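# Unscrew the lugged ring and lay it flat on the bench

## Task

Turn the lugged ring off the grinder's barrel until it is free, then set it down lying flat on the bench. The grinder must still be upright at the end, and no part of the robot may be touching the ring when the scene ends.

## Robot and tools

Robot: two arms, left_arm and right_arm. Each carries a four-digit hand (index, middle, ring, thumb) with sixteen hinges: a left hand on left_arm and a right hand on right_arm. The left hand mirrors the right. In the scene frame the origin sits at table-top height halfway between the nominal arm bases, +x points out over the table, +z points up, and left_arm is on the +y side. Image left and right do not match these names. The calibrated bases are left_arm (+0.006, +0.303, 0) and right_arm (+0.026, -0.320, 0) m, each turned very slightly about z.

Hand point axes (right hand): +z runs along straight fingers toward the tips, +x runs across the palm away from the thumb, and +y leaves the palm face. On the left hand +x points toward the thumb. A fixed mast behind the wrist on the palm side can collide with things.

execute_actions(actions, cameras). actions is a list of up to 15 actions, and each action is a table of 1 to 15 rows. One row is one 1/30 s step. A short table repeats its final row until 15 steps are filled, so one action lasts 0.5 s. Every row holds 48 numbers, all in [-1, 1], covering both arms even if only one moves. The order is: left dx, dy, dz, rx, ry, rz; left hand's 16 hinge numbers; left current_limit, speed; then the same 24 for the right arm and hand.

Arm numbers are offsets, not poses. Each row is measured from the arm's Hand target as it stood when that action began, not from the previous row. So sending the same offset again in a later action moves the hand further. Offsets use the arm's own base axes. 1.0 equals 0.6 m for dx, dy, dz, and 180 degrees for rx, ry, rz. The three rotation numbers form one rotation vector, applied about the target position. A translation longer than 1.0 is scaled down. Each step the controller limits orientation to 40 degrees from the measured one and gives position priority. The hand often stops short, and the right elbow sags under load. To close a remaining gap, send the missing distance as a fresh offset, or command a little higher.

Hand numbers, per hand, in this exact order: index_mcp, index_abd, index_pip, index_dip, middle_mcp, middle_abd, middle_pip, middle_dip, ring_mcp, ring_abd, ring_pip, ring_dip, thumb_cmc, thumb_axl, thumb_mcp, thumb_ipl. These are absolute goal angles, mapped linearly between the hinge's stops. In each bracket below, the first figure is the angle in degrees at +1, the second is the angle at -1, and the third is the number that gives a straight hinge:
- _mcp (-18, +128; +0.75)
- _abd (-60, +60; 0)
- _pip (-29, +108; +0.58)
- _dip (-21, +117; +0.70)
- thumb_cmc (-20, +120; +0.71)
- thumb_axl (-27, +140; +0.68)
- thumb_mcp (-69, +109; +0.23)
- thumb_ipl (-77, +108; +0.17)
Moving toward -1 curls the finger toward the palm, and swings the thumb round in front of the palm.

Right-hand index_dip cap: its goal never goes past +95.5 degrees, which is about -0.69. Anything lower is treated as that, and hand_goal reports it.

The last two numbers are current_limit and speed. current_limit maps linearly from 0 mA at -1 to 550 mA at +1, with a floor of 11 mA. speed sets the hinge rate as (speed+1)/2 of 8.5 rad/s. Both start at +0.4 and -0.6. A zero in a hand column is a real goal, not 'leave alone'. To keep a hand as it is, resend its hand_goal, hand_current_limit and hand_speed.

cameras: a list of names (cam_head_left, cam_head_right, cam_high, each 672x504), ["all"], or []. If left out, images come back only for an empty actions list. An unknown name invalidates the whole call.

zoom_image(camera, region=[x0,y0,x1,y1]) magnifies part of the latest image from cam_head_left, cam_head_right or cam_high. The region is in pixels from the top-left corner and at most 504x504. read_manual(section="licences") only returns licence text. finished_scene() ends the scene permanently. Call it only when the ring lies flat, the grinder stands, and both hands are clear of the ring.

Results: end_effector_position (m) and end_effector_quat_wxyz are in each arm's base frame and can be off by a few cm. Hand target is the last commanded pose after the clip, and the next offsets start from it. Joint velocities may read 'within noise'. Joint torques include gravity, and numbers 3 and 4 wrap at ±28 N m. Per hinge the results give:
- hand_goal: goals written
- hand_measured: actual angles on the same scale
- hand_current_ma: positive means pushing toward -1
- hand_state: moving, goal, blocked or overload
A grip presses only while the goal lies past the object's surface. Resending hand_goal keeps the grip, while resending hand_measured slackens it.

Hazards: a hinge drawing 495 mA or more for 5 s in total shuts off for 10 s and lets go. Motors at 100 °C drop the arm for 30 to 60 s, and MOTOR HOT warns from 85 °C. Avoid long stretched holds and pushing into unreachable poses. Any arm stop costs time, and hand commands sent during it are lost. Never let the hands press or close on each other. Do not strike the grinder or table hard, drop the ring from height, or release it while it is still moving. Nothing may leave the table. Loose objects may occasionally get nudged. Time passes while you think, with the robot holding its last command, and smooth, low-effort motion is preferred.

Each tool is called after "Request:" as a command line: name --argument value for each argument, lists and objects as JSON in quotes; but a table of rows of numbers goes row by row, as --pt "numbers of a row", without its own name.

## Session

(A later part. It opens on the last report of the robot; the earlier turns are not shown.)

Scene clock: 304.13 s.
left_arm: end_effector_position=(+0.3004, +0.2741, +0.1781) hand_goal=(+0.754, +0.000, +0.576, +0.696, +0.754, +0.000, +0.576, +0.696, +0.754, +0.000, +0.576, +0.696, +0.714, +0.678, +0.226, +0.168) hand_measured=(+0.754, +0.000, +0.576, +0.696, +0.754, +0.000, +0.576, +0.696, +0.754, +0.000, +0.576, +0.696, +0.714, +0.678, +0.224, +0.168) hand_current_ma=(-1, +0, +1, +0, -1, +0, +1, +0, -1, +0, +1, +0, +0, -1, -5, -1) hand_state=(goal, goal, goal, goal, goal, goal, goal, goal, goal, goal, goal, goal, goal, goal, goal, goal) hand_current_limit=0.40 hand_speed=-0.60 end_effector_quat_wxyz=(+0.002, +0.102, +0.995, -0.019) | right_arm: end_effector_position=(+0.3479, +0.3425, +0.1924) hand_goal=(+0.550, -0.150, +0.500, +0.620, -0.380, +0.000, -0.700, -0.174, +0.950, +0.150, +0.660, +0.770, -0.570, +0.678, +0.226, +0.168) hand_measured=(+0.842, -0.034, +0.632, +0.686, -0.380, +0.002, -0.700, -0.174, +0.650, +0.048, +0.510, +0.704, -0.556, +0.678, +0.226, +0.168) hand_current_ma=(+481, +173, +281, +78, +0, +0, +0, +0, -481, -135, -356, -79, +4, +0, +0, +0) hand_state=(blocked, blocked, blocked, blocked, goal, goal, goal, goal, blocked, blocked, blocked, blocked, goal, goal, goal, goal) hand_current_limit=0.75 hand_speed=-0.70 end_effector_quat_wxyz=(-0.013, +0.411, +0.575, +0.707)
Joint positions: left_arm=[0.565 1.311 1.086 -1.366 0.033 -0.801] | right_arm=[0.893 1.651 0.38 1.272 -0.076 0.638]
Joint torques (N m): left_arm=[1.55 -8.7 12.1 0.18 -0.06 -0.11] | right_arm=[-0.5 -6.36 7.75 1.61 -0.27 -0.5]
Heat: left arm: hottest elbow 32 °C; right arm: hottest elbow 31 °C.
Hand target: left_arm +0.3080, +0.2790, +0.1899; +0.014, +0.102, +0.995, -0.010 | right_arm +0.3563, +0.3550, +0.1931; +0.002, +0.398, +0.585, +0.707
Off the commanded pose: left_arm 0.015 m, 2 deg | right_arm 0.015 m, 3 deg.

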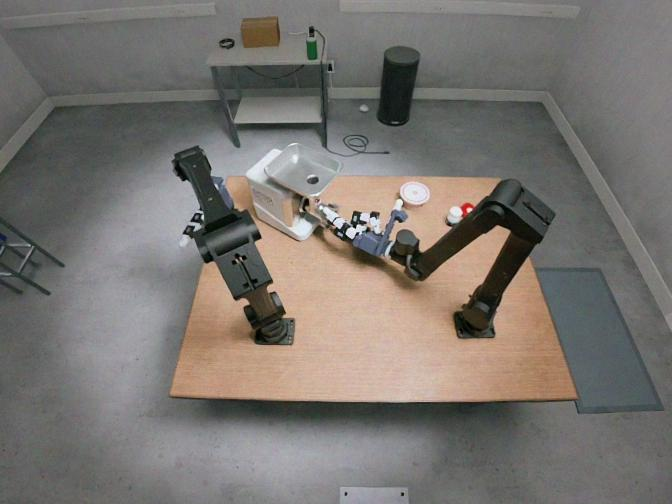

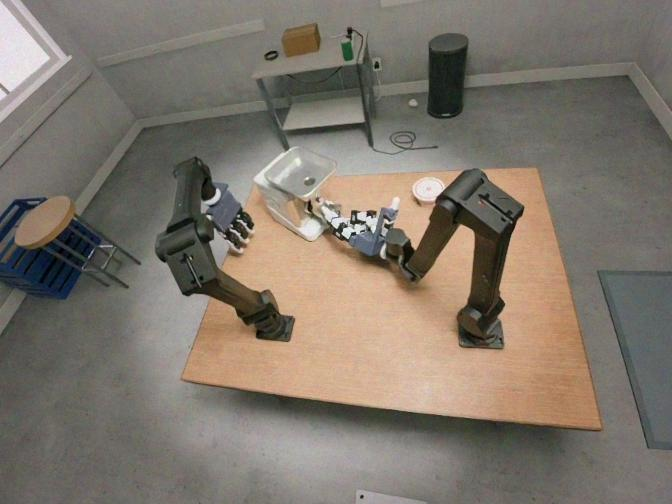

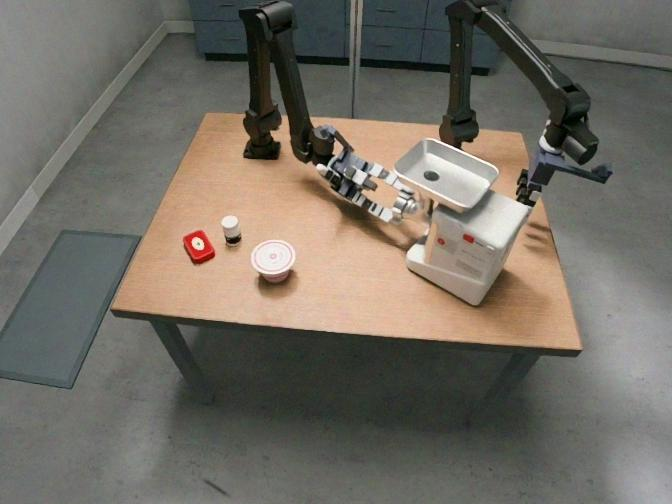

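Request:
execute_actions --actions '[[[0,0,0,0,0,0,0.754,0,0.576,0.696,0.754,0,0.576,0.696,0.754,0,0.576,0.696,0.714,0.678,0.226,0.168,0.4,-0.6,-0.0127,0.0088,0.0173,-0.0317,-0.0456,0,0.55,-0.15,0.5,0.62,-0.38,0,-0.7,-0.174,0.95,0.15,0.66,0.77,-0.571,0.678,0.226,0.168,0.75,-0.7]]]' --cameras '["cam_high", "cam_head_left", "cam_head_right"]'

Request:
zoom_image --camera "cam_high" --region '[350, 150, 430, 230]'

Request:
zoom_image --camera "cam_head_right" --region '[300, 180, 380, 260]'

Scene clock: 341.10 s.
left_arm: end_effector_position=(+0.3004, +0.2741, +0.1781) hand_goal=(+0.754, +0.000, +0.576, +0.696, +0.754, +0.000, +0.576, +0.696, +0.754, +0.000, +0.576, +0.696, +0.714, +0.678, +0.226, +0.168) hand_measured=(+0.754, +0.000, +0.576, +0.696, +0.754, +0.000, +0.576, +0.696, +0.754, +0.000, +0.576, +0.696, +0.714, +0.678, +0.224, +0.168) hand_current_ma=(-1, +0, +1, +0, -1, +0, +1, +0, -1, +0, +1, +0, +0, -1, -5, -1) hand_state=(goal, goal, goal, goal, goal, goal, goal, goal, goal, goal, goal, goal, goal, goal, goal, goal) hand_current_limit=0.40 hand_speed=-0.60 end_effector_quat_wxyz=(+0.002, +0.102, +0.995, -0.019) | right_arm: end_effector_position=(+0.3419, +0.3471, +0.2006) hand_goal=(+0.550, -0.150, +0.500, +0.620, -0.380, +0.000, -0.700, -0.174, +0.950, +0.150, +0.660, +0.770, -0.570, +0.678, +0.226, +0.168) hand_measured=(+0.872, -0.072, +0.632, +0.686, -0.380, +0.002, -0.700, -0.174, +0.610, +0.084, +0.510, +0.704, -0.556, +0.678, +0.226, +0.168) hand_current_ma=(+481, +84, +281, +78, +0, +0, +0, +0, -481, -60, -356, -79, +4, +0, +0, +0) hand_state=(blocked, blocked, blocked, blocked, goal, goal, goal, goal, blocked, blocked, blocked, blocked, goal, goal, goal, goal) hand_current_limit=0.75 hand_speed=-0.70 end_effector_quat_wxyz=(+0.039, +0.369, +0.604, +0.706)
Joint positions: left_arm=[0.565 1.311 1.086 -1.366 0.033 -0.801] | right_arm=[0.89 1.654 0.381 1.272 -0.077 0.494]
Joint torques (N m): left_arm=[1.67 -8.7 12.1 0.18 -0.06 -0.11] | right_arm=[-1.03 -6.83 7.68 1.61 -0.33 -0.73]
Heat: left arm: hottest elbow 32 °C; right arm: hottest elbow 31 °C.
Hand target: left_arm +0.3080, +0.2790, +0.1899; +0.014, +0.102, +0.995, -0.010 | right_arm +0.3486, +0.3602, +0.2036; +0.064, +0.346, +0.618, +0.703
Off the commanded pose: left_arm 0.015 m, 2 deg | right_arm 0.015 m, 4 deg.

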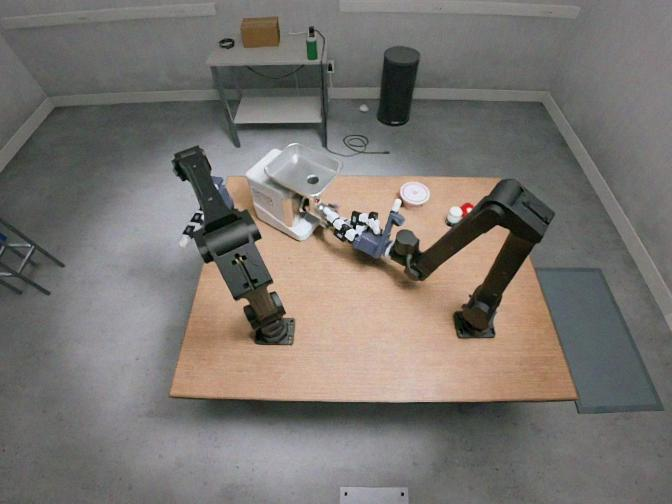

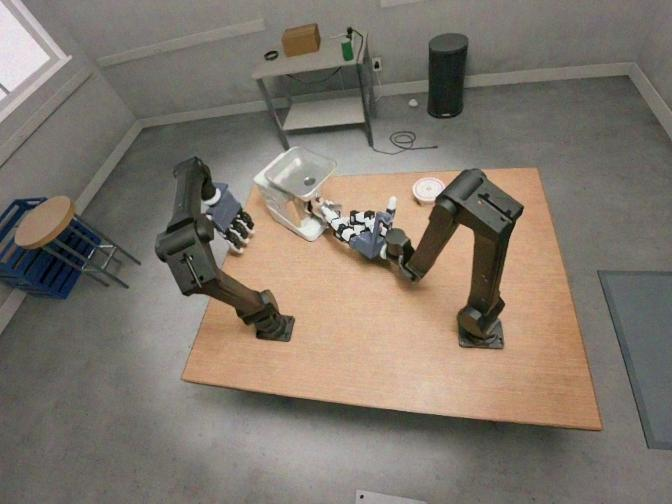

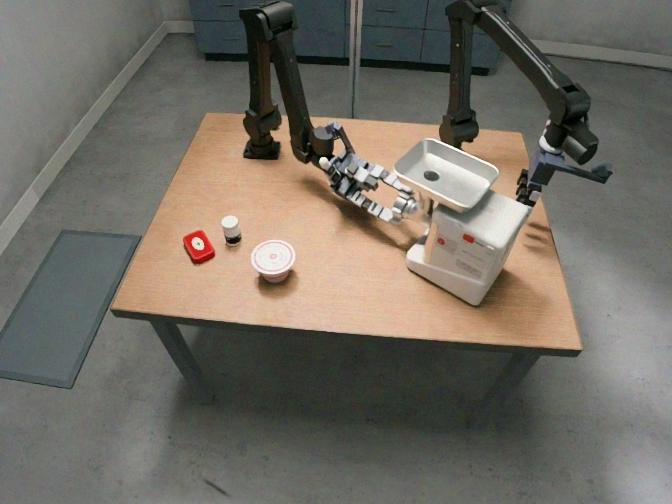

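Scaled by 6.300 from the camera's 672x504 image, which has a finer 960x720 frame.

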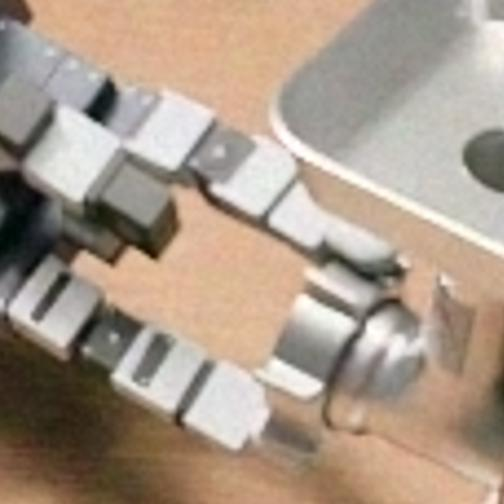

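Scaled by 6.300 from the camera's 672x504 image, which has a finer 960x720 frame.

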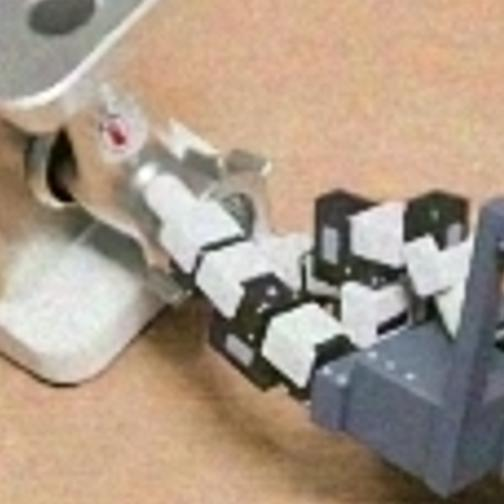

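Request:
execute_actions --actions '[[[0,0,0,0,0,0,0.754,0,0.576,0.696,0.754,0,0.576,0.696,0.754,0,0.576,0.696,0.714,0.678,0.226,0.168,0.4,-0.6,0,0,0,0,0,0,0.82,0.05,0.6,0.69,-0.38,0,-0.7,-0.174,0.68,-0.05,0.54,0.7,-0.571,0.678,0.226,0.168,0.4,-0.6]],[[0,0,0,0,0,0,0.754,0,0.576,0.696,0.754,0,0.576,0.696,0.754,0,0.576,0.696,0.714,0.678,0.226,0.168,0.4,-0.6,0,0,0,0,0,0,0.754,0.22,0.576,0.696,-0.38,0,-0.7,-0.174,0.754,-0.22,0.576,0.696,-0.571,0.678,0.226,0.168,0.4,-0.6]],[[0,0,0,0,0,0,0.754,0,0.576,0.696,0.754,0,0.576,0.696,0.754,0,0.576,0.696,0.714,0.678,0.226,0.168,0.4,-0.6,-0.03,-0.0433,0,0,0,0,0.754,0.22,0.576,0.696,-0.38,0,-0.7,-0.174,0.754,-0.22,0.576,0.696,-0.571,0.678,0.226,0.168,0.4,-0.6]],[[0,0,0,0,0,0,0.754,0,0.576,0.696,0.754,0,0.576,0.696,0.754,0,0.576,0.696,0.714,0.678,0.226,0.168,0.4,-0.6,-0.04,-0.0577,0,0,0,0,0.754,0.22,0.576,0.696,-0.38,0,-0.7,-0.174,0.754,-0.22,0.576,0.696,-0.571,0.678,0.226,0.168,0.4,-0.6]]]' --cameras '["all"]'

Request:
zoom_image --camera "cam_head_right" --region '[300, 180, 380, 260]'

Request:
zoom_image --camera "cam_high" --region '[350, 150, 430, 230]'

Scene clock: 373.33 s.
left_arm: end_effector_position=(+0.3004, +0.2741, +0.1781) hand_goal=(+0.754, +0.000, +0.576, +0.696, +0.754, +0.000, +0.576, +0.696, +0.754, +0.000, +0.576, +0.696, +0.714, +0.678, +0.226, +0.168) hand_measured=(+0.754, +0.000, +0.576, +0.696, +0.754, +0.000, +0.576, +0.696, +0.754, +0.000, +0.576, +0.696, +0.714, +0.678, +0.224, +0.168) hand_current_ma=(-1, +0, +1, +0, -1, +0, +1, +0, -1, +0, +1, +0, +0, -1, -5, -1) hand_state=(goal, goal, goal, goal, goal, goal, goal, goal, goal, goal, goal, goal, goal, goal, goal, goal) hand_current_limit=0.40 hand_speed=-0.60 end_effector_quat_wxyz=(+0.002, +0.102, +0.995, -0.019) | right_arm: end_effector_position=(+0.3044, +0.3035, +0.1930) hand_goal=(+0.754, +0.220, +0.576, +0.696, -0.380, +0.000, -0.700, -0.174, +0.754, -0.220, +0.576, +0.696, -0.570, +0.678, +0.226, +0.168) hand_measured=(+0.770, +0.220, +0.584, +0.698, -0.378, +0.002, -0.700, -0.174, +0.762, -0.214, +0.576, +0.694, -0.558, +0.678, +0.226, +0.168) hand_current_ma=(+5, +0, +1, +0, +0, +0, +0, +0, +1, +1, +0, +0, +3, +0, +0, +0) hand_state=(goal, goal, goal, goal, goal, goal, goal, goal, goal, goal, goal, goal, goal, goal, goal, goal) hand_current_limit=0.40 hand_speed=-0.60 end_effector_quat_wxyz=(+0.056, +0.352, +0.627, +0.692)
Joint positions: left_arm=[0.565 1.311 1.086 -1.366 0.033 -0.801] | right_arm=[0.871 1.586 0.22 1.331 -0.108 0.428]
Joint torques (N m): left_arm=[1.61 -8.64 12.1 0.17 -0.06 -0.11] | right_arm=[-1.67 -7.18 4.23 2.93 -0.13 -0.12]
Heat: left arm: hottest elbow 33 °C; right arm: hottest elbow 30 °C.
Hand target: left_arm +0.3080, +0.2790, +0.1899; +0.014, +0.102, +0.995, -0.010 | right_arm +0.3066, +0.2997, +0.2036; +0.064, +0.345, +0.618, +0.704
Off the commanded pose: left_arm 0.015 m, 2 deg | right_arm 0.011 m, 2 deg.

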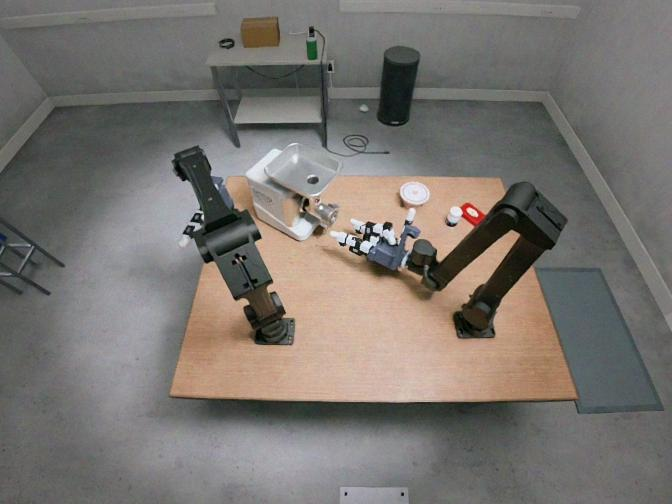

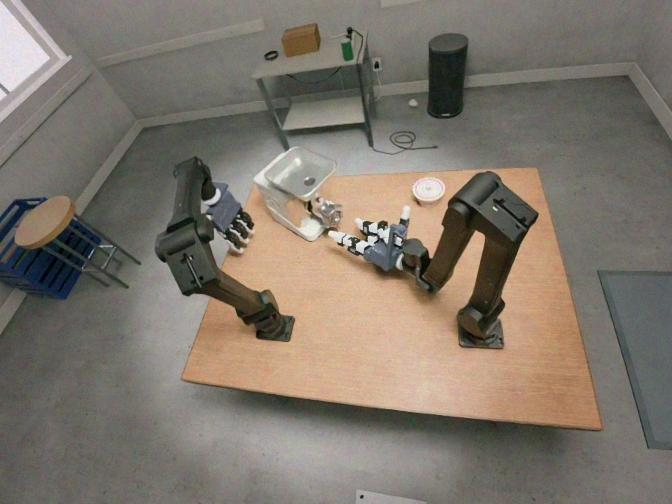

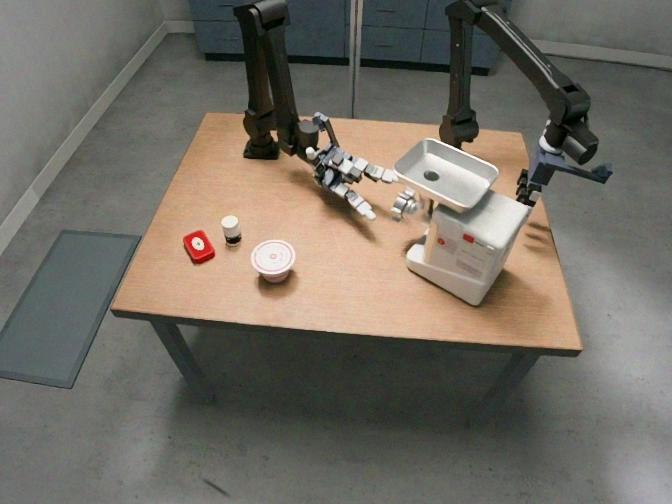

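Scaled by 6.300 from the camera's 672x504 image, which has a finer 960x720 frame.

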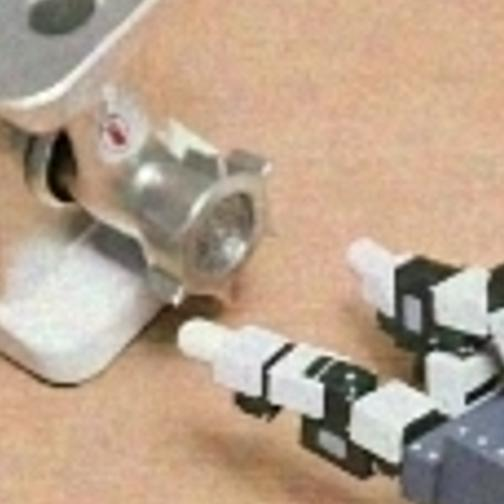

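Scaled by 6.300 from the camera's 672x504 image, which has a finer 960x720 frame.

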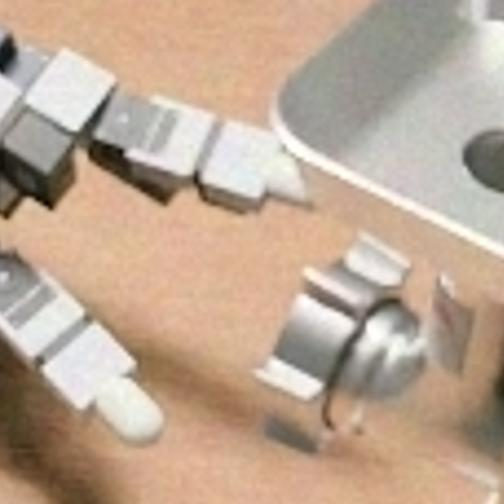

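Request:
execute_actions --actions '[[[0,0,0,0,0,0,0.754,0,0.576,0.696,0.754,0,0.576,0.696,0.754,0,0.576,0.696,0.714,0.678,0.226,0.168,0.4,-0.6,-0.002,0.0127,0.042,-0.0261,0.111,-0.0564,0.4,0,0.3,0.4,-0.38,0,-0.7,-0.174,0.754,0,0.576,0.696,-0.571,0.678,0.226,0.168,0.4,-0.6]],[[0,0,0,0,0,0,0.754,0,0.576,0.696,0.754,0,0.576,0.696,0.754,0,0.576,0.696,0.714,0.678,0.226,0.168,0.4,-0.6,-0.002,0.0127,0.042,-0.0261,0.111,-0.0564,-0.38,0,-0.7,-0.174,-0.38,0,-0.7,-0.174,0.754,0,0.576,0.696,-0.571,0.678,0.226,0.168,0.4,-0.6]],[[0,0,0,0,0,0,0.754,0,0.576,0.696,0.754,0,0.576,0.696,0.754,0,0.576,0.696,0.714,0.678,0.226,0.168,0.4,-0.6,-0.002,0.0127,0.042,-0.0261,0.111,-0.0564,-0.38,0,-0.7,-0.174,-0.38,0,-0.7,-0.174,0.754,0,0.576,0.696,-0.571,0.678,0.226,0.168,0.4,-0.6]],[[0,0,0,0,0,0,0.754,0,0.576,0.696,0.754,0,0.576,0.696,0.754,0,0.576,0.696,0.714,0.678,0.226,0.168,0.4,-0.6,-0.002,0.0127,0.042,-0.0261,0.111,-0.0564,-0.38,0,-0.7,-0.174,-0.38,0,-0.7,-0.174,0.754,0,0.576,0.696,-0.571,0.678,0.226,0.168,0.4,-0.6]]]' --cameras '["all"]'

Request:
zoom_image --camera "cam_high" --region '[330, 110, 430, 220]'

Request:
zoom_image --camera "cam_head_left" --region '[300, 160, 400, 260]'

Scene clock: 398.03 s.
left_arm: end_effector_position=(+0.3004, +0.2741, +0.1781) hand_goal=(+0.754, +0.000, +0.576, +0.696, +0.754, +0.000, +0.576, +0.696, +0.754, +0.000, +0.576, +0.696, +0.714, +0.678, +0.226, +0.168) hand_measured=(+0.754, +0.000, +0.576, +0.696, +0.754, +0.000, +0.576, +0.696, +0.754, +0.000, +0.576, +0.696, +0.714, +0.678, +0.224, +0.168) hand_current_ma=(-1, +0, +1, +0, -1, +0, +1, +0, -1, +0, +1, +0, +0, -1, -5, -1) hand_state=(goal, goal, goal, goal, goal, goal, goal, goal, goal, goal, goal, goal, goal, goal, goal, goal) hand_current_limit=0.40 hand_speed=-0.60 end_effector_quat_wxyz=(+0.002, +0.102, +0.995, -0.019) | right_arm: end_effector_position=(+0.2964, +0.3241, +0.2898) hand_goal=(-0.380, +0.000, -0.700, -0.174, -0.380, +0.000, -0.700, -0.174, +0.754, +0.000, +0.576, +0.696, -0.570, +0.678, +0.226, +0.168) hand_measured=(-0.366, +0.002, -0.698, -0.172, -0.374, +0.000, -0.700, -0.174, +0.754, +0.002, +0.576, +0.694, -0.566, +0.678, +0.222, +0.168) hand_current_ma=(+4, +0, +0, +0, +1, +0, +0, +0, +0, +0, +0, +0, +0, +0, +0, +0) hand_state=(goal, goal, goal, goal, goal, goal, goal, goal, goal, goal, goal, goal, goal, goal, goal, goal) hand_current_limit=0.40 hand_speed=-0.60 end_effector_quat_wxyz=(-0.060, +0.866, +0.472, +0.154)
Joint positions: left_arm=[0.565 1.311 1.086 -1.366 0.033 -0.801] | right_arm=[1.047 1.32 1.356 -1.279 0.058 1.609]
Joint torques (N m): left_arm=[1.61 -8.7 12.1 0.17 -0.06 -0.11] | right_arm=[-0.32 -8.94 13.94 0.5 0.15 0.04]
Heat: left arm: hottest elbow 33 °C; right arm: hottest elbow 30 °C.
Hand target: left_arm +0.3080, +0.2790, +0.1899; +0.014, +0.102, +0.995, -0.010 | right_arm +0.3019, +0.3302, +0.3044; -0.067, +0.868, +0.464, +0.163
Off the commanded pose: left_arm 0.015 m, 2 deg | right_arm 0.017 m, 2 deg.

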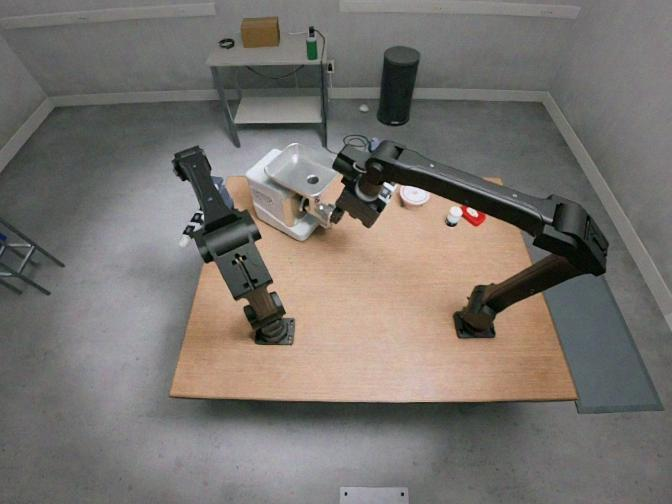

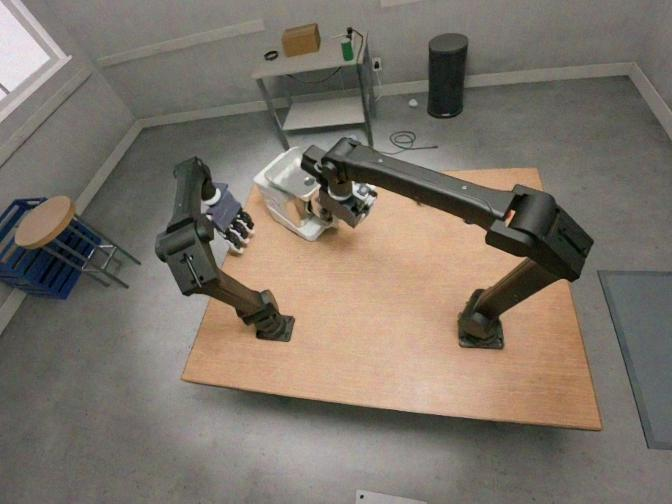

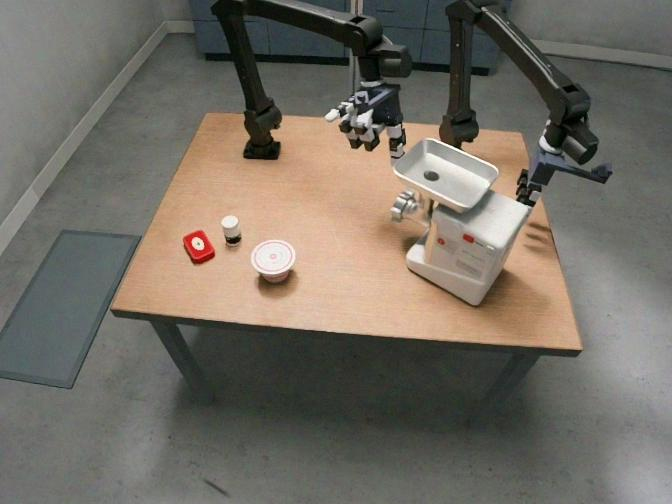

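Scaled by 4.582 from the camera's 672x504 image, which has a finer 960x720 frame.

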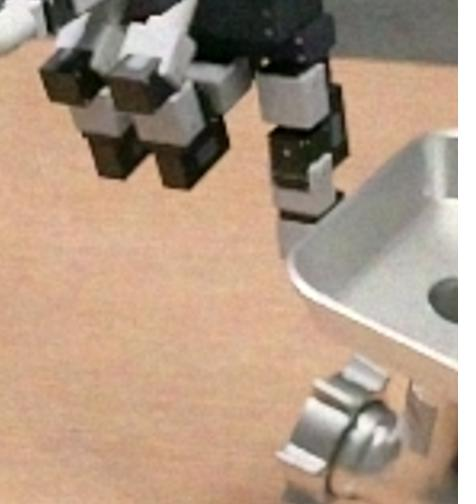

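Scaled by 5.040 from the camera's 672x504 image, which has a finer 960x720 frame.

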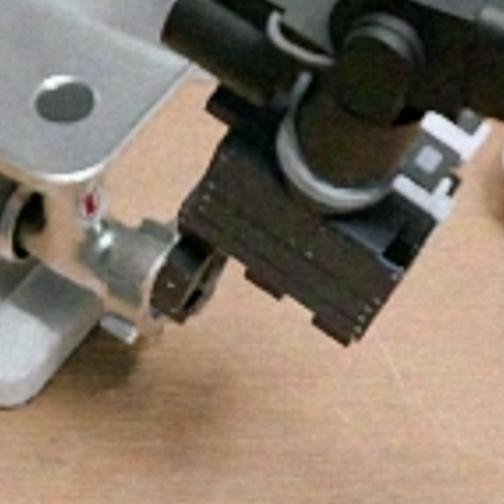

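Request:
execute_actions --actions '[[[0,0,0,0,0,0,0.754,0,0.576,0.696,0.754,0,0.576,0.696,0.754,0,0.576,0.696,0.714,0.678,0.226,0.168,0.4,-0.6,0.0216,0.0327,-0.01,0,0,0,-0.37,0,-0.7,-0.174,-0.37,0,-0.7,-0.174,0.754,0,0.576,0.696,-0.571,0.678,0.226,0.168,0.6,-0.6]],[[0,0,0,0,0,0,0.754,0,0.576,0.696,0.754,0,0.576,0.696,0.754,0,0.576,0.696,0.714,0.678,0.226,0.168,0.4,-0.6,0.0216,0.0327,-0.03,0,0,0,-0.37,0,-0.7,-0.174,-0.37,0,-0.7,-0.174,0.754,0,0.576,0.696,-0.571,0.678,0.226,0.168,0.6,-0.6]]]' --cameras '["all"]'

Request:
zoom_image --camera "cam_high" --region '[350, 130, 430, 230]'

Request:
zoom_image --camera "cam_head_left" --region '[290, 160, 390, 260]'

Request:
zoom_image --camera "cam_head_right" --region '[280, 150, 380, 250]'

Scene clock: 405.03 s.
left_arm: end_effector_position=(+0.3004, +0.2741, +0.1781) hand_goal=(+0.754, +0.000, +0.576, +0.696, +0.754, +0.000, +0.576, +0.696, +0.754, +0.000, +0.576, +0.696, +0.714, +0.678, +0.226, +0.168) hand_measured=(+0.754, +0.000, +0.576, +0.696, +0.754, +0.000, +0.576, +0.696, +0.754, +0.000, +0.576, +0.696, +0.714, +0.678, +0.224, +0.168) hand_current_ma=(-1, +0, +1, +0, -1, +0, +1, +0, -1, +0, +1, +0, +0, -1, -5, -1) hand_state=(goal, goal, goal, goal, goal, goal, goal, goal, goal, goal, goal, goal, goal, goal, goal, goal) hand_current_limit=0.40 hand_speed=-0.60 end_effector_quat_wxyz=(+0.002, +0.102, +0.995, -0.019) | right_arm: end_effector_position=(+0.3141, +0.3553, +0.2577) hand_goal=(-0.370, +0.000, -0.700, -0.174, -0.370, +0.000, -0.700, -0.174, +0.754, +0.000, +0.576, +0.696, -0.570, +0.678, +0.226, +0.168) hand_measured=(-0.364, +0.002, -0.698, -0.172, -0.364, +0.000, -0.700, -0.174, +0.754, +0.002, +0.576, +0.694, -0.566, +0.678, +0.222, +0.168) hand_current_ma=(+1, +0, +0, +0, +1, +0, +0, +0, +0, +0, +0, +0, +0, +0, +0, +0) hand_state=(goal, goal, goal, goal, goal, goal, goal, goal, goal, goal, goal, goal, goal, goal, goal, goal) hand_current_limit=0.60 hand_speed=-0.60 end_effector_quat_wxyz=(-0.050, +0.868, +0.474, +0.137)
Joint positions: left_arm=[0.565 1.311 1.086 -1.366 0.033 -0.801] | right_arm=[1.047 1.44 1.395 -1.239 0.056 1.61]
Joint torques (N m): left_arm=[1.61 -8.76 12.08 0.17 -0.06 -0.11] | right_arm=[-0.85 -11.16 15.12 1.22 0.16 0.01]
Heat: left arm: hottest elbow 33 °C; right arm: hottest elbow 31 °C.
Hand target: left_arm +0.3080, +0.2790, +0.1899; +0.014, +0.102, +0.995, -0.010 | right_arm +0.3278, +0.3694, +0.2803; -0.067, +0.868, +0.464, +0.163
Off the commanded pose: left_arm 0.015 m, 2 deg | right_arm 0.030 m, 4 deg.

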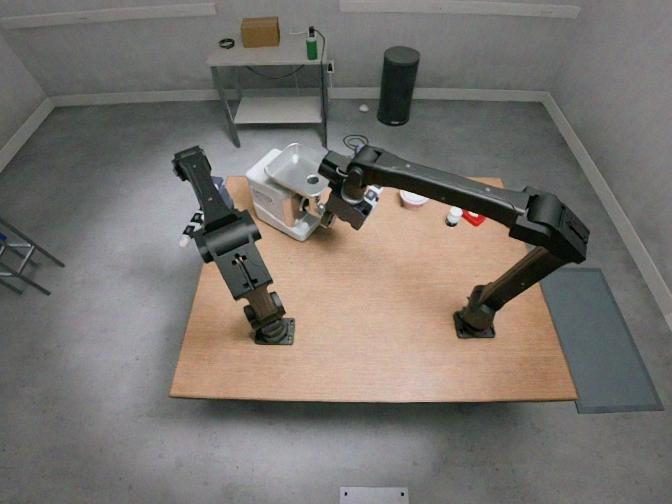

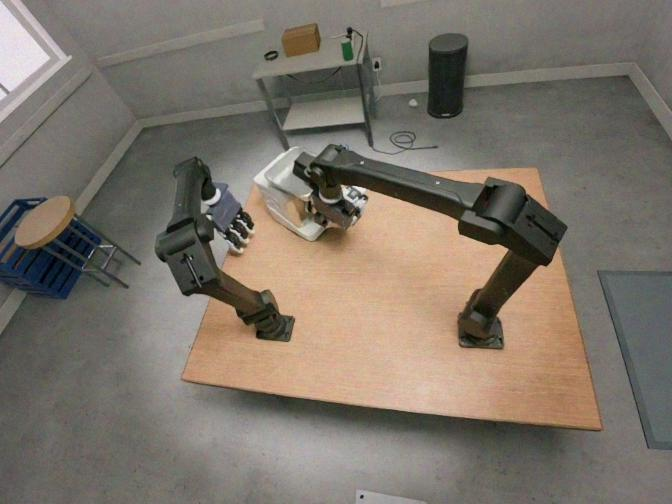

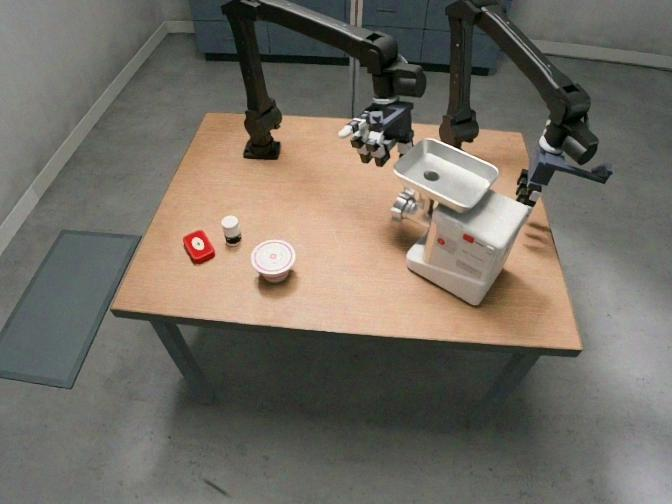

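Scaled by 5.040 from the camera's 672x504 image, which has a finer 960x720 frame.

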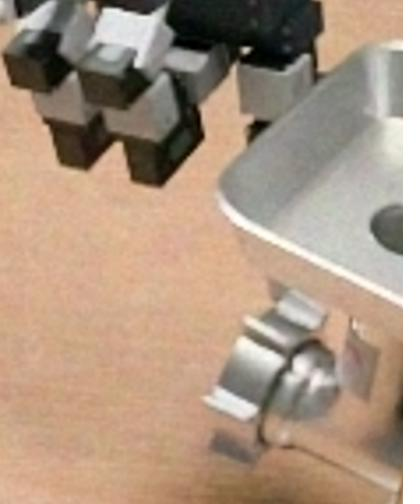

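Scaled by 5.040 from the camera's 672x504 image, which has a finer 960x720 frame.

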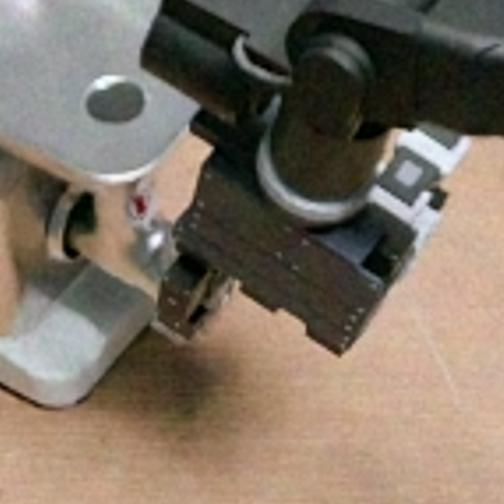

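Scaled by 5.040 from the camera's 672x504 image, which has a finer 960x720 frame.

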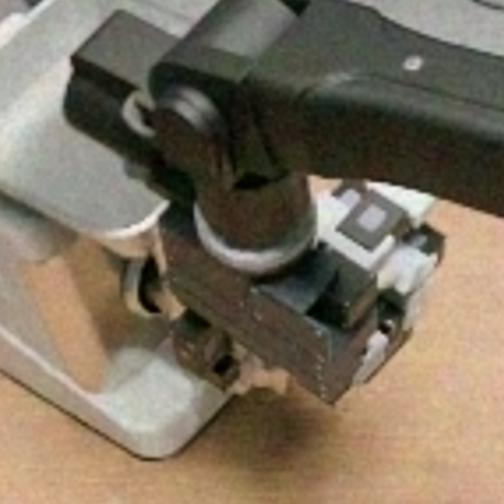

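Request:
execute_actions --actions '[[[0,0,0,0,0,0,0.754,0,0.576,0.696,0.754,0,0.576,0.696,0.754,0,0.576,0.696,0.714,0.678,0.226,0.168,0.4,-0.6,0.0187,0.0277,0.01,0,0,0,-0.37,0,-0.7,-0.174,-0.37,0,-0.7,-0.174,0.754,0,0.576,0.696,-0.571,0.678,0.226,0.168,0.6,-0.6]]]'

Scene clock: 409.30 s.
left_arm: end_effector_position=(+0.3004, +0.2741, +0.1781) hand_goal=(+0.754, +0.000, +0.576, +0.696, +0.754, +0.000, +0.576, +0.696, +0.754, +0.000, +0.576, +0.696, +0.714, +0.678, +0.226, +0.168) hand_measured=(+0.754, +0.000, +0.576, +0.696, +0.754, +0.000, +0.576, +0.696, +0.754, +0.000, +0.576, +0.696, +0.714, +0.678, +0.224, +0.168) hand_current_ma=(-1, +0, +1, +0, -1, +0, +1, +0, -1, +0, +1, +0, +0, -1, -5, -1) hand_state=(goal, goal, goal, goal, goal, goal, goal, goal, goal, goal, goal, goal, goal, goal, goal, goal) hand_current_limit=0.40 hand_speed=-0.60 end_effector_quat_wxyz=(+0.002, +0.102, +0.995, -0.019) | right_arm: end_effector_position=(+0.3263, +0.3751, +0.2701) hand_goal=(-0.370, +0.000, -0.700, -0.174, -0.370, +0.000, -0.700, -0.174, +0.754, +0.000, +0.576, +0.696, -0.570, +0.678, +0.226, +0.168) hand_measured=(-0.364, +0.002, -0.698, -0.172, -0.364, +0.000, -0.700, -0.174, +0.754, +0.002, +0.576, +0.694, -0.566, +0.678, +0.222, +0.168) hand_current_ma=(+1, +0, +0, +0, +1, +0, +0, +0, +0, +0, +0, +0, +1, +0, +0, +0) hand_state=(goal, goal, goal, goal, goal, goal, goal, goal, goal, goal, goal, goal, goal, goal, goal, goal) hand_current_limit=0.60 hand_speed=-0.60 end_effector_quat_wxyz=(-0.058, +0.867, +0.472, +0.149)
Joint positions: left_arm=[0.565 1.311 1.086 -1.366 0.033 -0.801] | right_arm=[1.045 1.481 1.468 -1.241 0.056 1.611]
Joint torques (N m): left_arm=[1.61 -8.7 12.1 0.18 -0.06 -0.11] | right_arm=[-1.38 -10.46 15.21 0.61 0.14 0.01]
Heat: left arm: hottest elbow 33 °C; right arm: hottest elbow 33 °C.
Hand target: left_arm +0.3080, +0.2790, +0.1899; +0.014, +0.102, +0.995, -0.010 | right_arm +0.3390, +0.3860, +0.2862; -0.067, +0.868, +0.464, +0.163
Off the commanded pose: left_arm 0.015 m, 2 deg | right_arm 0.023 m, 2 deg.

Request:
execute_actions --actions '[[[0,0,0,0,0,0,0.754,0,0.576,0.696,0.754,0,0.576,0.696,0.754,0,0.576,0.696,0.714,0.678,0.226,0.168,0.4,-0.6,0.0082,-0.0117,-0.0333,0,0,0,-0.37,0,-0.7,-0.174,-0.37,0,-0.7,-0.174,0.754,0,0.576,0.696,-0.571,0.678,0.226,0.168,0.75,-0.6]]]' --cameras '["cam_high","cam_head_left","cam_head_right"]'

Request:
zoom_image --camera "cam_high" --region '[370, 160, 430, 220]'

Request:
zoom_image --camera "cam_head_left" --region '[290, 160, 390, 260]'

Scene clock: 416.17 s.
left_arm: end_effector_position=(+0.3004, +0.2741, +0.1781) hand_goal=(+0.754, +0.000, +0.576, +0.696, +0.754, +0.000, +0.576, +0.696, +0.754, +0.000, +0.576, +0.696, +0.714, +0.678, +0.226, +0.168) hand_measured=(+0.754, +0.000, +0.576, +0.696, +0.754, +0.000, +0.576, +0.696, +0.754, +0.000, +0.576, +0.696, +0.714, +0.678, +0.224, +0.168) hand_current_ma=(-1, +0, +1, +0, -1, +0, +1, +0, -1, +0, +1, +0, +0, -1, -5, -1) hand_state=(goal, goal, goal, goal, goal, goal, goal, goal, goal, goal, goal, goal, goal, goal, goal, goal) hand_current_limit=0.40 hand_speed=-0.60 end_effector_quat_wxyz=(+0.002, +0.102, +0.995, -0.019) | right_arm: end_effector_position=(+0.3339, +0.3761, +0.2707) hand_goal=(-0.370, +0.000, -0.700, -0.174, -0.370, +0.000, -0.700, -0.174, +0.754, +0.000, +0.576, +0.696, -0.570, +0.678, +0.226, +0.168) hand_measured=(-0.364, +0.002, -0.698, -0.172, -0.364, +0.000, -0.700, -0.174, +0.754, +0.002, +0.576, +0.694, -0.566, +0.678, +0.222, +0.168) hand_current_ma=(+1, +0, +0, +0, +1, +0, +0, +0, +0, +0, +0, +0, +1, +0, +0, +0) hand_state=(goal, goal, goal, goal, goal, goal, goal, goal, goal, goal, goal, goal, goal, goal, goal, goal) hand_current_limit=0.75 hand_speed=-0.60 end_effector_quat_wxyz=(-0.066, +0.868, +0.467, +0.157)
Joint positions: left_arm=[0.565 1.311 1.086 -1.366 0.033 -0.801] | right_arm=[1.03 1.481 1.468 -1.218 0.047 1.605]
Joint torques (N m): left_arm=[1.61 -8.7 12.1 0.18 -0.06 -0.11] | right_arm=[-1.26 -10.93 10.4 1.73 0.21 -0.12]
Heat: left arm: hottest elbow 33 °C; right arm: hottest elbow 34 °C.
Hand target: left_arm +0.3080, +0.2790, +0.1899; +0.014, +0.102, +0.995, -0.010 | right_arm +0.3438, +0.3790, +0.2662; -0.067, +0.868, +0.465, +0.163
Off the commanded pose: left_arm 0.015 m, 2 deg | right_arm 0.011 m, 1 deg.

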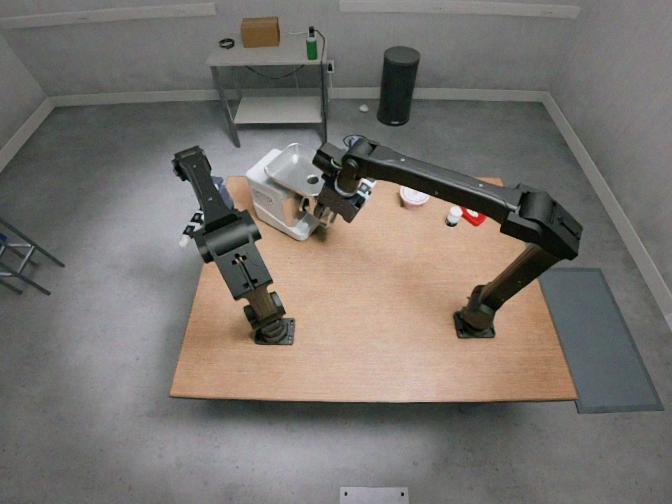

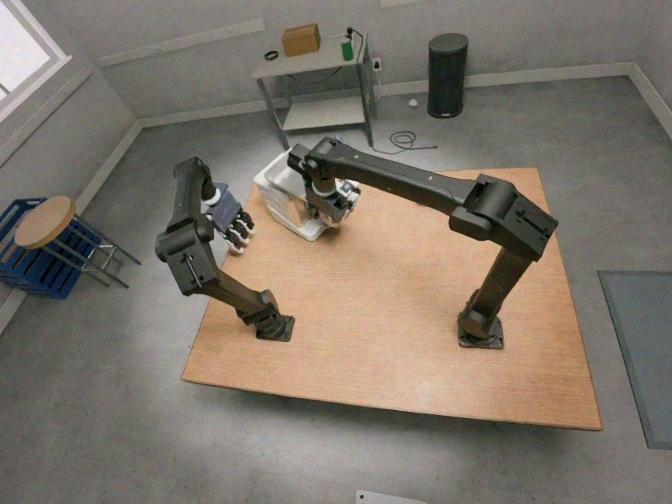

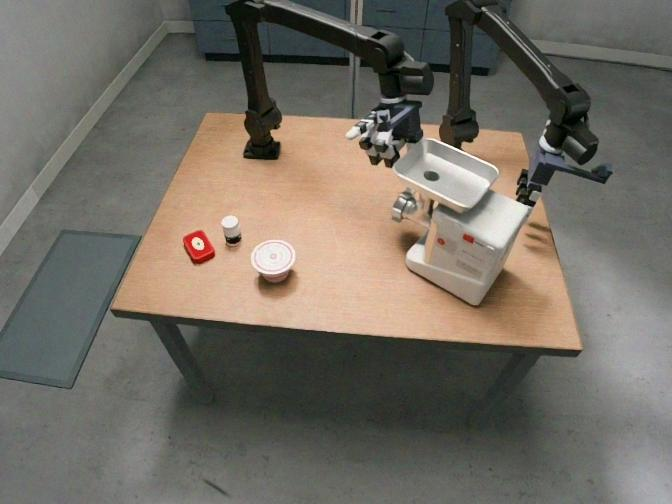

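Scaled by 8.400 from the camera's 672x504 image, which has a finer 960x720 frame.

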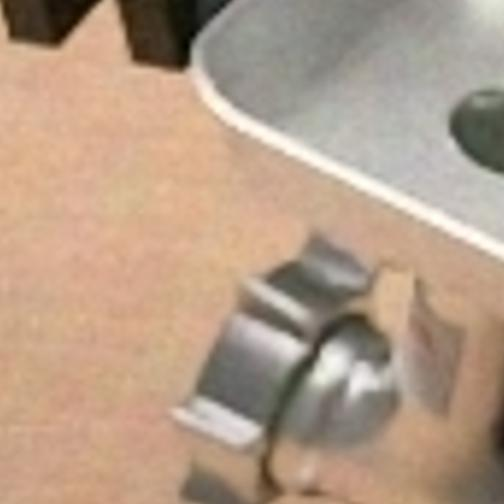

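Scaled by 5.040 from the camera's 672x504 image, which has a finer 960x720 frame.

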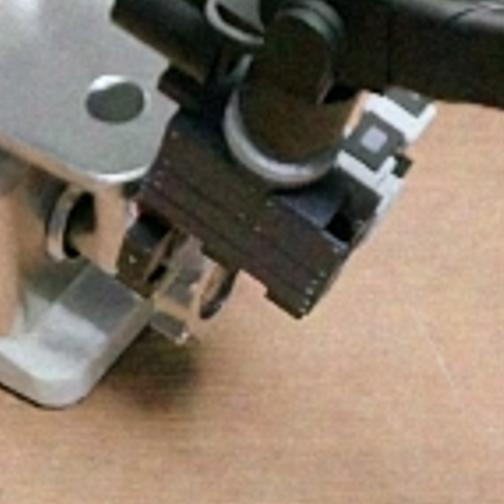

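Request:
execute_actions --actions '[[[0,0,0,0,0,0,0.754,0,0.576,0.696,0.754,0,0.576,0.696,0.754,0,0.576,0.696,0.714,0.678,0.226,0.168,0.4,-0.6,-0.0093,-0.0197,-0.0167,0,0,0,-0.37,0,-0.7,-0.174,-0.37,0,-0.7,-0.174,0.754,0,0.576,0.696,-0.571,0.678,0.226,0.168,0.75,-0.6]],[[0,0,0,0,0,0,0.754,0,0.576,0.696,0.754,0,0.576,0.696,0.754,0,0.576,0.696,0.714,0.678,0.226,0.168,0.4,-0.6,0,0,-0.02,0,0,0,-0.37,0,-0.7,-0.174,-0.37,0,-0.7,-0.174,0.754,0,0.576,0.696,-0.571,0.678,0.226,0.168,0.75,-0.6]]]'

Scene clock: 422.33 s.
left_arm: end_effector_position=(+0.3004, +0.2741, +0.1781) hand_goal=(+0.754, +0.000, +0.576, +0.696, +0.754, +0.000, +0.576, +0.696, +0.754, +0.000, +0.576, +0.696, +0.714, +0.678, +0.226, +0.168) hand_measured=(+0.754, +0.000, +0.576, +0.696, +0.754, +0.000, +0.576, +0.696, +0.754, +0.000, +0.576, +0.696, +0.714, +0.678, +0.224, +0.168) hand_current_ma=(-1, +0, +1, +0, -1, +0, +1, +0, -1, +0, +1, +0, +0, -1, -5, -1) hand_state=(goal, goal, goal, goal, goal, goal, goal, goal, goal, goal, goal, goal, goal, goal, goal, goal) hand_current_limit=0.40 hand_speed=-0.60 end_effector_quat_wxyz=(+0.002, +0.102, +0.995, -0.019) | right_arm: end_effector_position=(+0.3336, +0.3718, +0.2472) hand_goal=(-0.370, +0.000, -0.700, -0.174, -0.370, +0.000, -0.700, -0.174, +0.754, +0.000, +0.576, +0.696, -0.570, +0.678, +0.226, +0.168) hand_measured=(-0.364, +0.002, -0.698, -0.172, -0.364, +0.000, -0.700, -0.174, +0.760, +0.000, +0.580, +0.696, -0.566, +0.678, +0.222, +0.168) hand_current_ma=(+1, +0, +0, +0, +1, +0, +0, +0, +1, +0, +0, +0, +0, +0, +0, +0) hand_state=(goal, goal, goal, goal, goal, goal, goal, goal, goal, goal, goal, goal, goal, goal, goal, goal) hand_current_limit=0.75 hand_speed=-0.60 end_effector_quat_wxyz=(-0.067, +0.867, +0.467, +0.160)
Joint positions: left_arm=[0.565 1.311 1.086 -1.366 0.033 -0.801] | right_arm=[1.026 1.47 1.393 -1.149 0.045 1.601]
Joint torques (N m): left_arm=[1.61 -8.7 12.11 0.18 -0.06 -0.11] | right_arm=[-1.26 -12.34 9.03 1.47 0.26 -0.06]
Heat: left arm: hottest elbow 33 °C; right arm: hottest elbow 34 °C.
Hand target: left_arm +0.3080, +0.2790, +0.1899; +0.014, +0.102, +0.995, -0.010 | right_arm +0.3383, +0.3672, +0.2443; -0.067, +0.868, +0.464, +0.163
Off the commanded pose: left_arm 0.015 m, 2 deg | right_arm 0.007 m, 0 deg.

Request:
execute_actions --actions '[[[0,0,0,0,0,0,0.754,0,0.576,0.696,0.754,0,0.576,0.696,0.754,0,0.576,0.696,0.714,0.678,0.226,0.168,0.4,-0.6,-0.0112,-0.0166,0,0,0,0,-0.37,0,-0.7,-0.174,-0.37,0,-0.7,-0.174,0.754,0,0.576,0.696,-0.571,0.678,0.226,0.168,0.75,-0.6]]]' --cameras '["cam_high","cam_head_left","cam_head_right"]'

Request:
zoom_image --camera "cam_high" --region '[370, 160, 430, 220]'

Request:
zoom_image --camera "cam_head_left" --region '[290, 170, 370, 250]'

Request:
zoom_image --camera "cam_head_right" --region '[290, 170, 370, 250]'

Scene clock: 427.80 s.
left_arm: end_effector_position=(+0.3004, +0.2741, +0.1781) hand_goal=(+0.754, +0.000, +0.576, +0.696, +0.754, +0.000, +0.576, +0.696, +0.754, +0.000, +0.576, +0.696, +0.714, +0.678, +0.226, +0.168) hand_measured=(+0.754, +0.000, +0.576, +0.696, +0.754, +0.000, +0.576, +0.696, +0.754, +0.000, +0.576, +0.696, +0.714, +0.678, +0.224, +0.168) hand_current_ma=(-1, +0, +1, +0, -1, +0, +1, +0, -1, +0, +1, +0, +0, -1, -5, -1) hand_state=(goal, goal, goal, goal, goal, goal, goal, goal, goal, goal, goal, goal, goal, goal, goal, goal) hand_current_limit=0.40 hand_speed=-0.60 end_effector_quat_wxyz=(+0.002, +0.102, +0.995, -0.019) | right_arm: end_effector_position=(+0.3284, +0.3634, +0.2433) hand_goal=(-0.370, +0.000, -0.700, -0.174, -0.370, +0.000, -0.700, -0.174, +0.754, +0.000, +0.576, +0.696, -0.570, +0.678, +0.226, +0.168) hand_measured=(-0.364, +0.002, -0.698, -0.172, -0.364, +0.000, -0.700, -0.174, +0.764, -0.002, +0.582, +0.698, -0.566, +0.678, +0.222, +0.168) hand_current_ma=(+1, +0, +0, +0, +1, +0, +0, +0, +2, +0, +1, +0, +0, +0, +0, +0) hand_state=(goal, goal, goal, goal, goal, goal, goal, goal, goal, goal, goal, goal, goal, goal, goal, goal) hand_current_limit=0.75 hand_speed=-0.60 end_effector_quat_wxyz=(-0.067, +0.867, +0.468, +0.158)
Joint positions: left_arm=[0.565 1.311 1.086 -1.366 0.033 -0.801] | right_arm=[1.026 1.447 1.36 -1.142 0.044 1.6]
Joint torques (N m): left_arm=[1.61 -8.7 12.1 0.18 -0.07 -0.11] | right_arm=[-1.14 -12.75 9.25 1.25 0.28 -0.1]
Heat: left arm: hottest elbow 33 °C; right arm: hottest elbow 34 °C.
Hand target: left_arm +0.3080, +0.2790, +0.1899; +0.014, +0.102, +0.995, -0.010 | right_arm +0.3315, +0.3573, +0.2442; -0.067, +0.868, +0.465, +0.163
Off the commanded pose: left_arm 0.015 m, 2 deg | right_arm 0.007 m, 1 deg.

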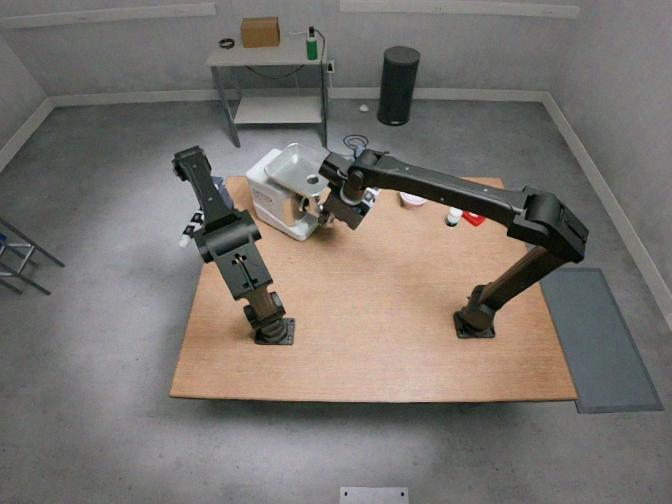

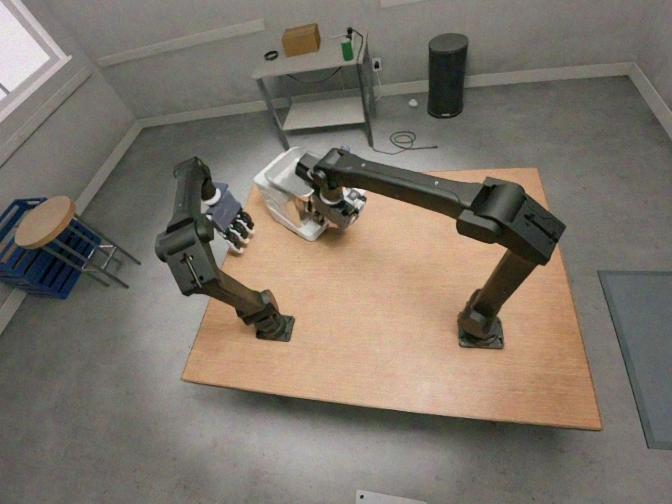

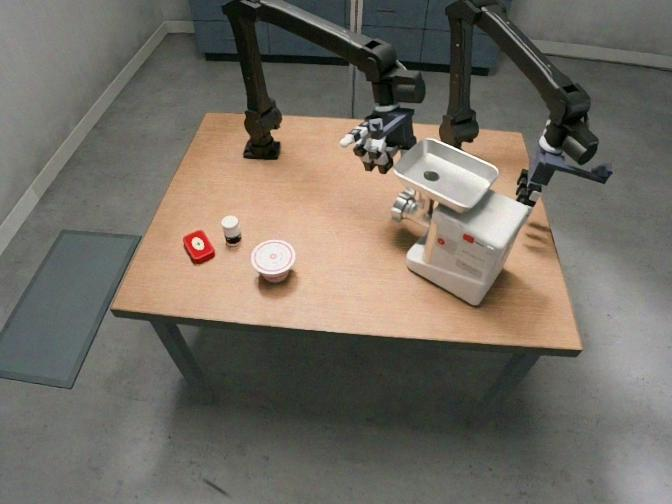

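Scaled by 8.400 from the camera's 672x504 image, which has a finer 960x720 frame.

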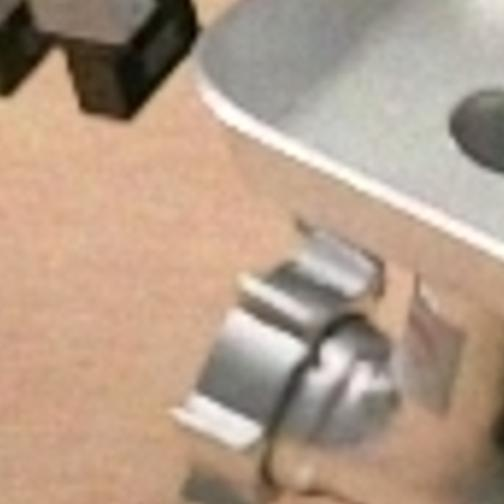

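Scaled by 6.300 from the camera's 672x504 image, which has a finer 960x720 frame.

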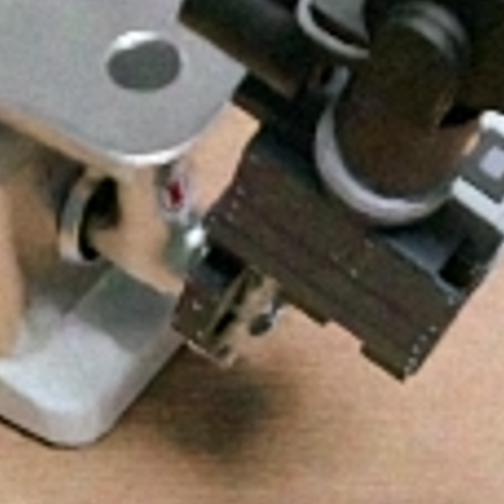

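Scaled by 6.300 from the camera's 672x504 image, which has a finer 960x720 frame.

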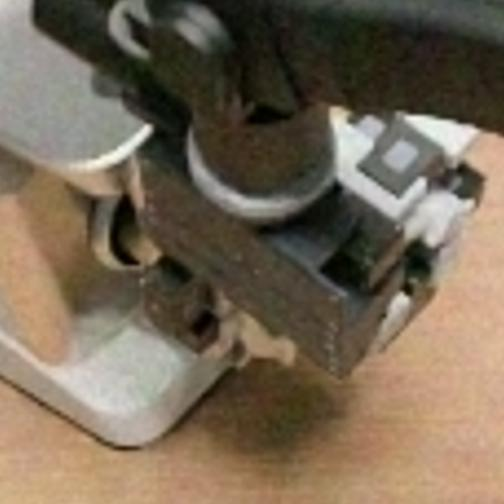

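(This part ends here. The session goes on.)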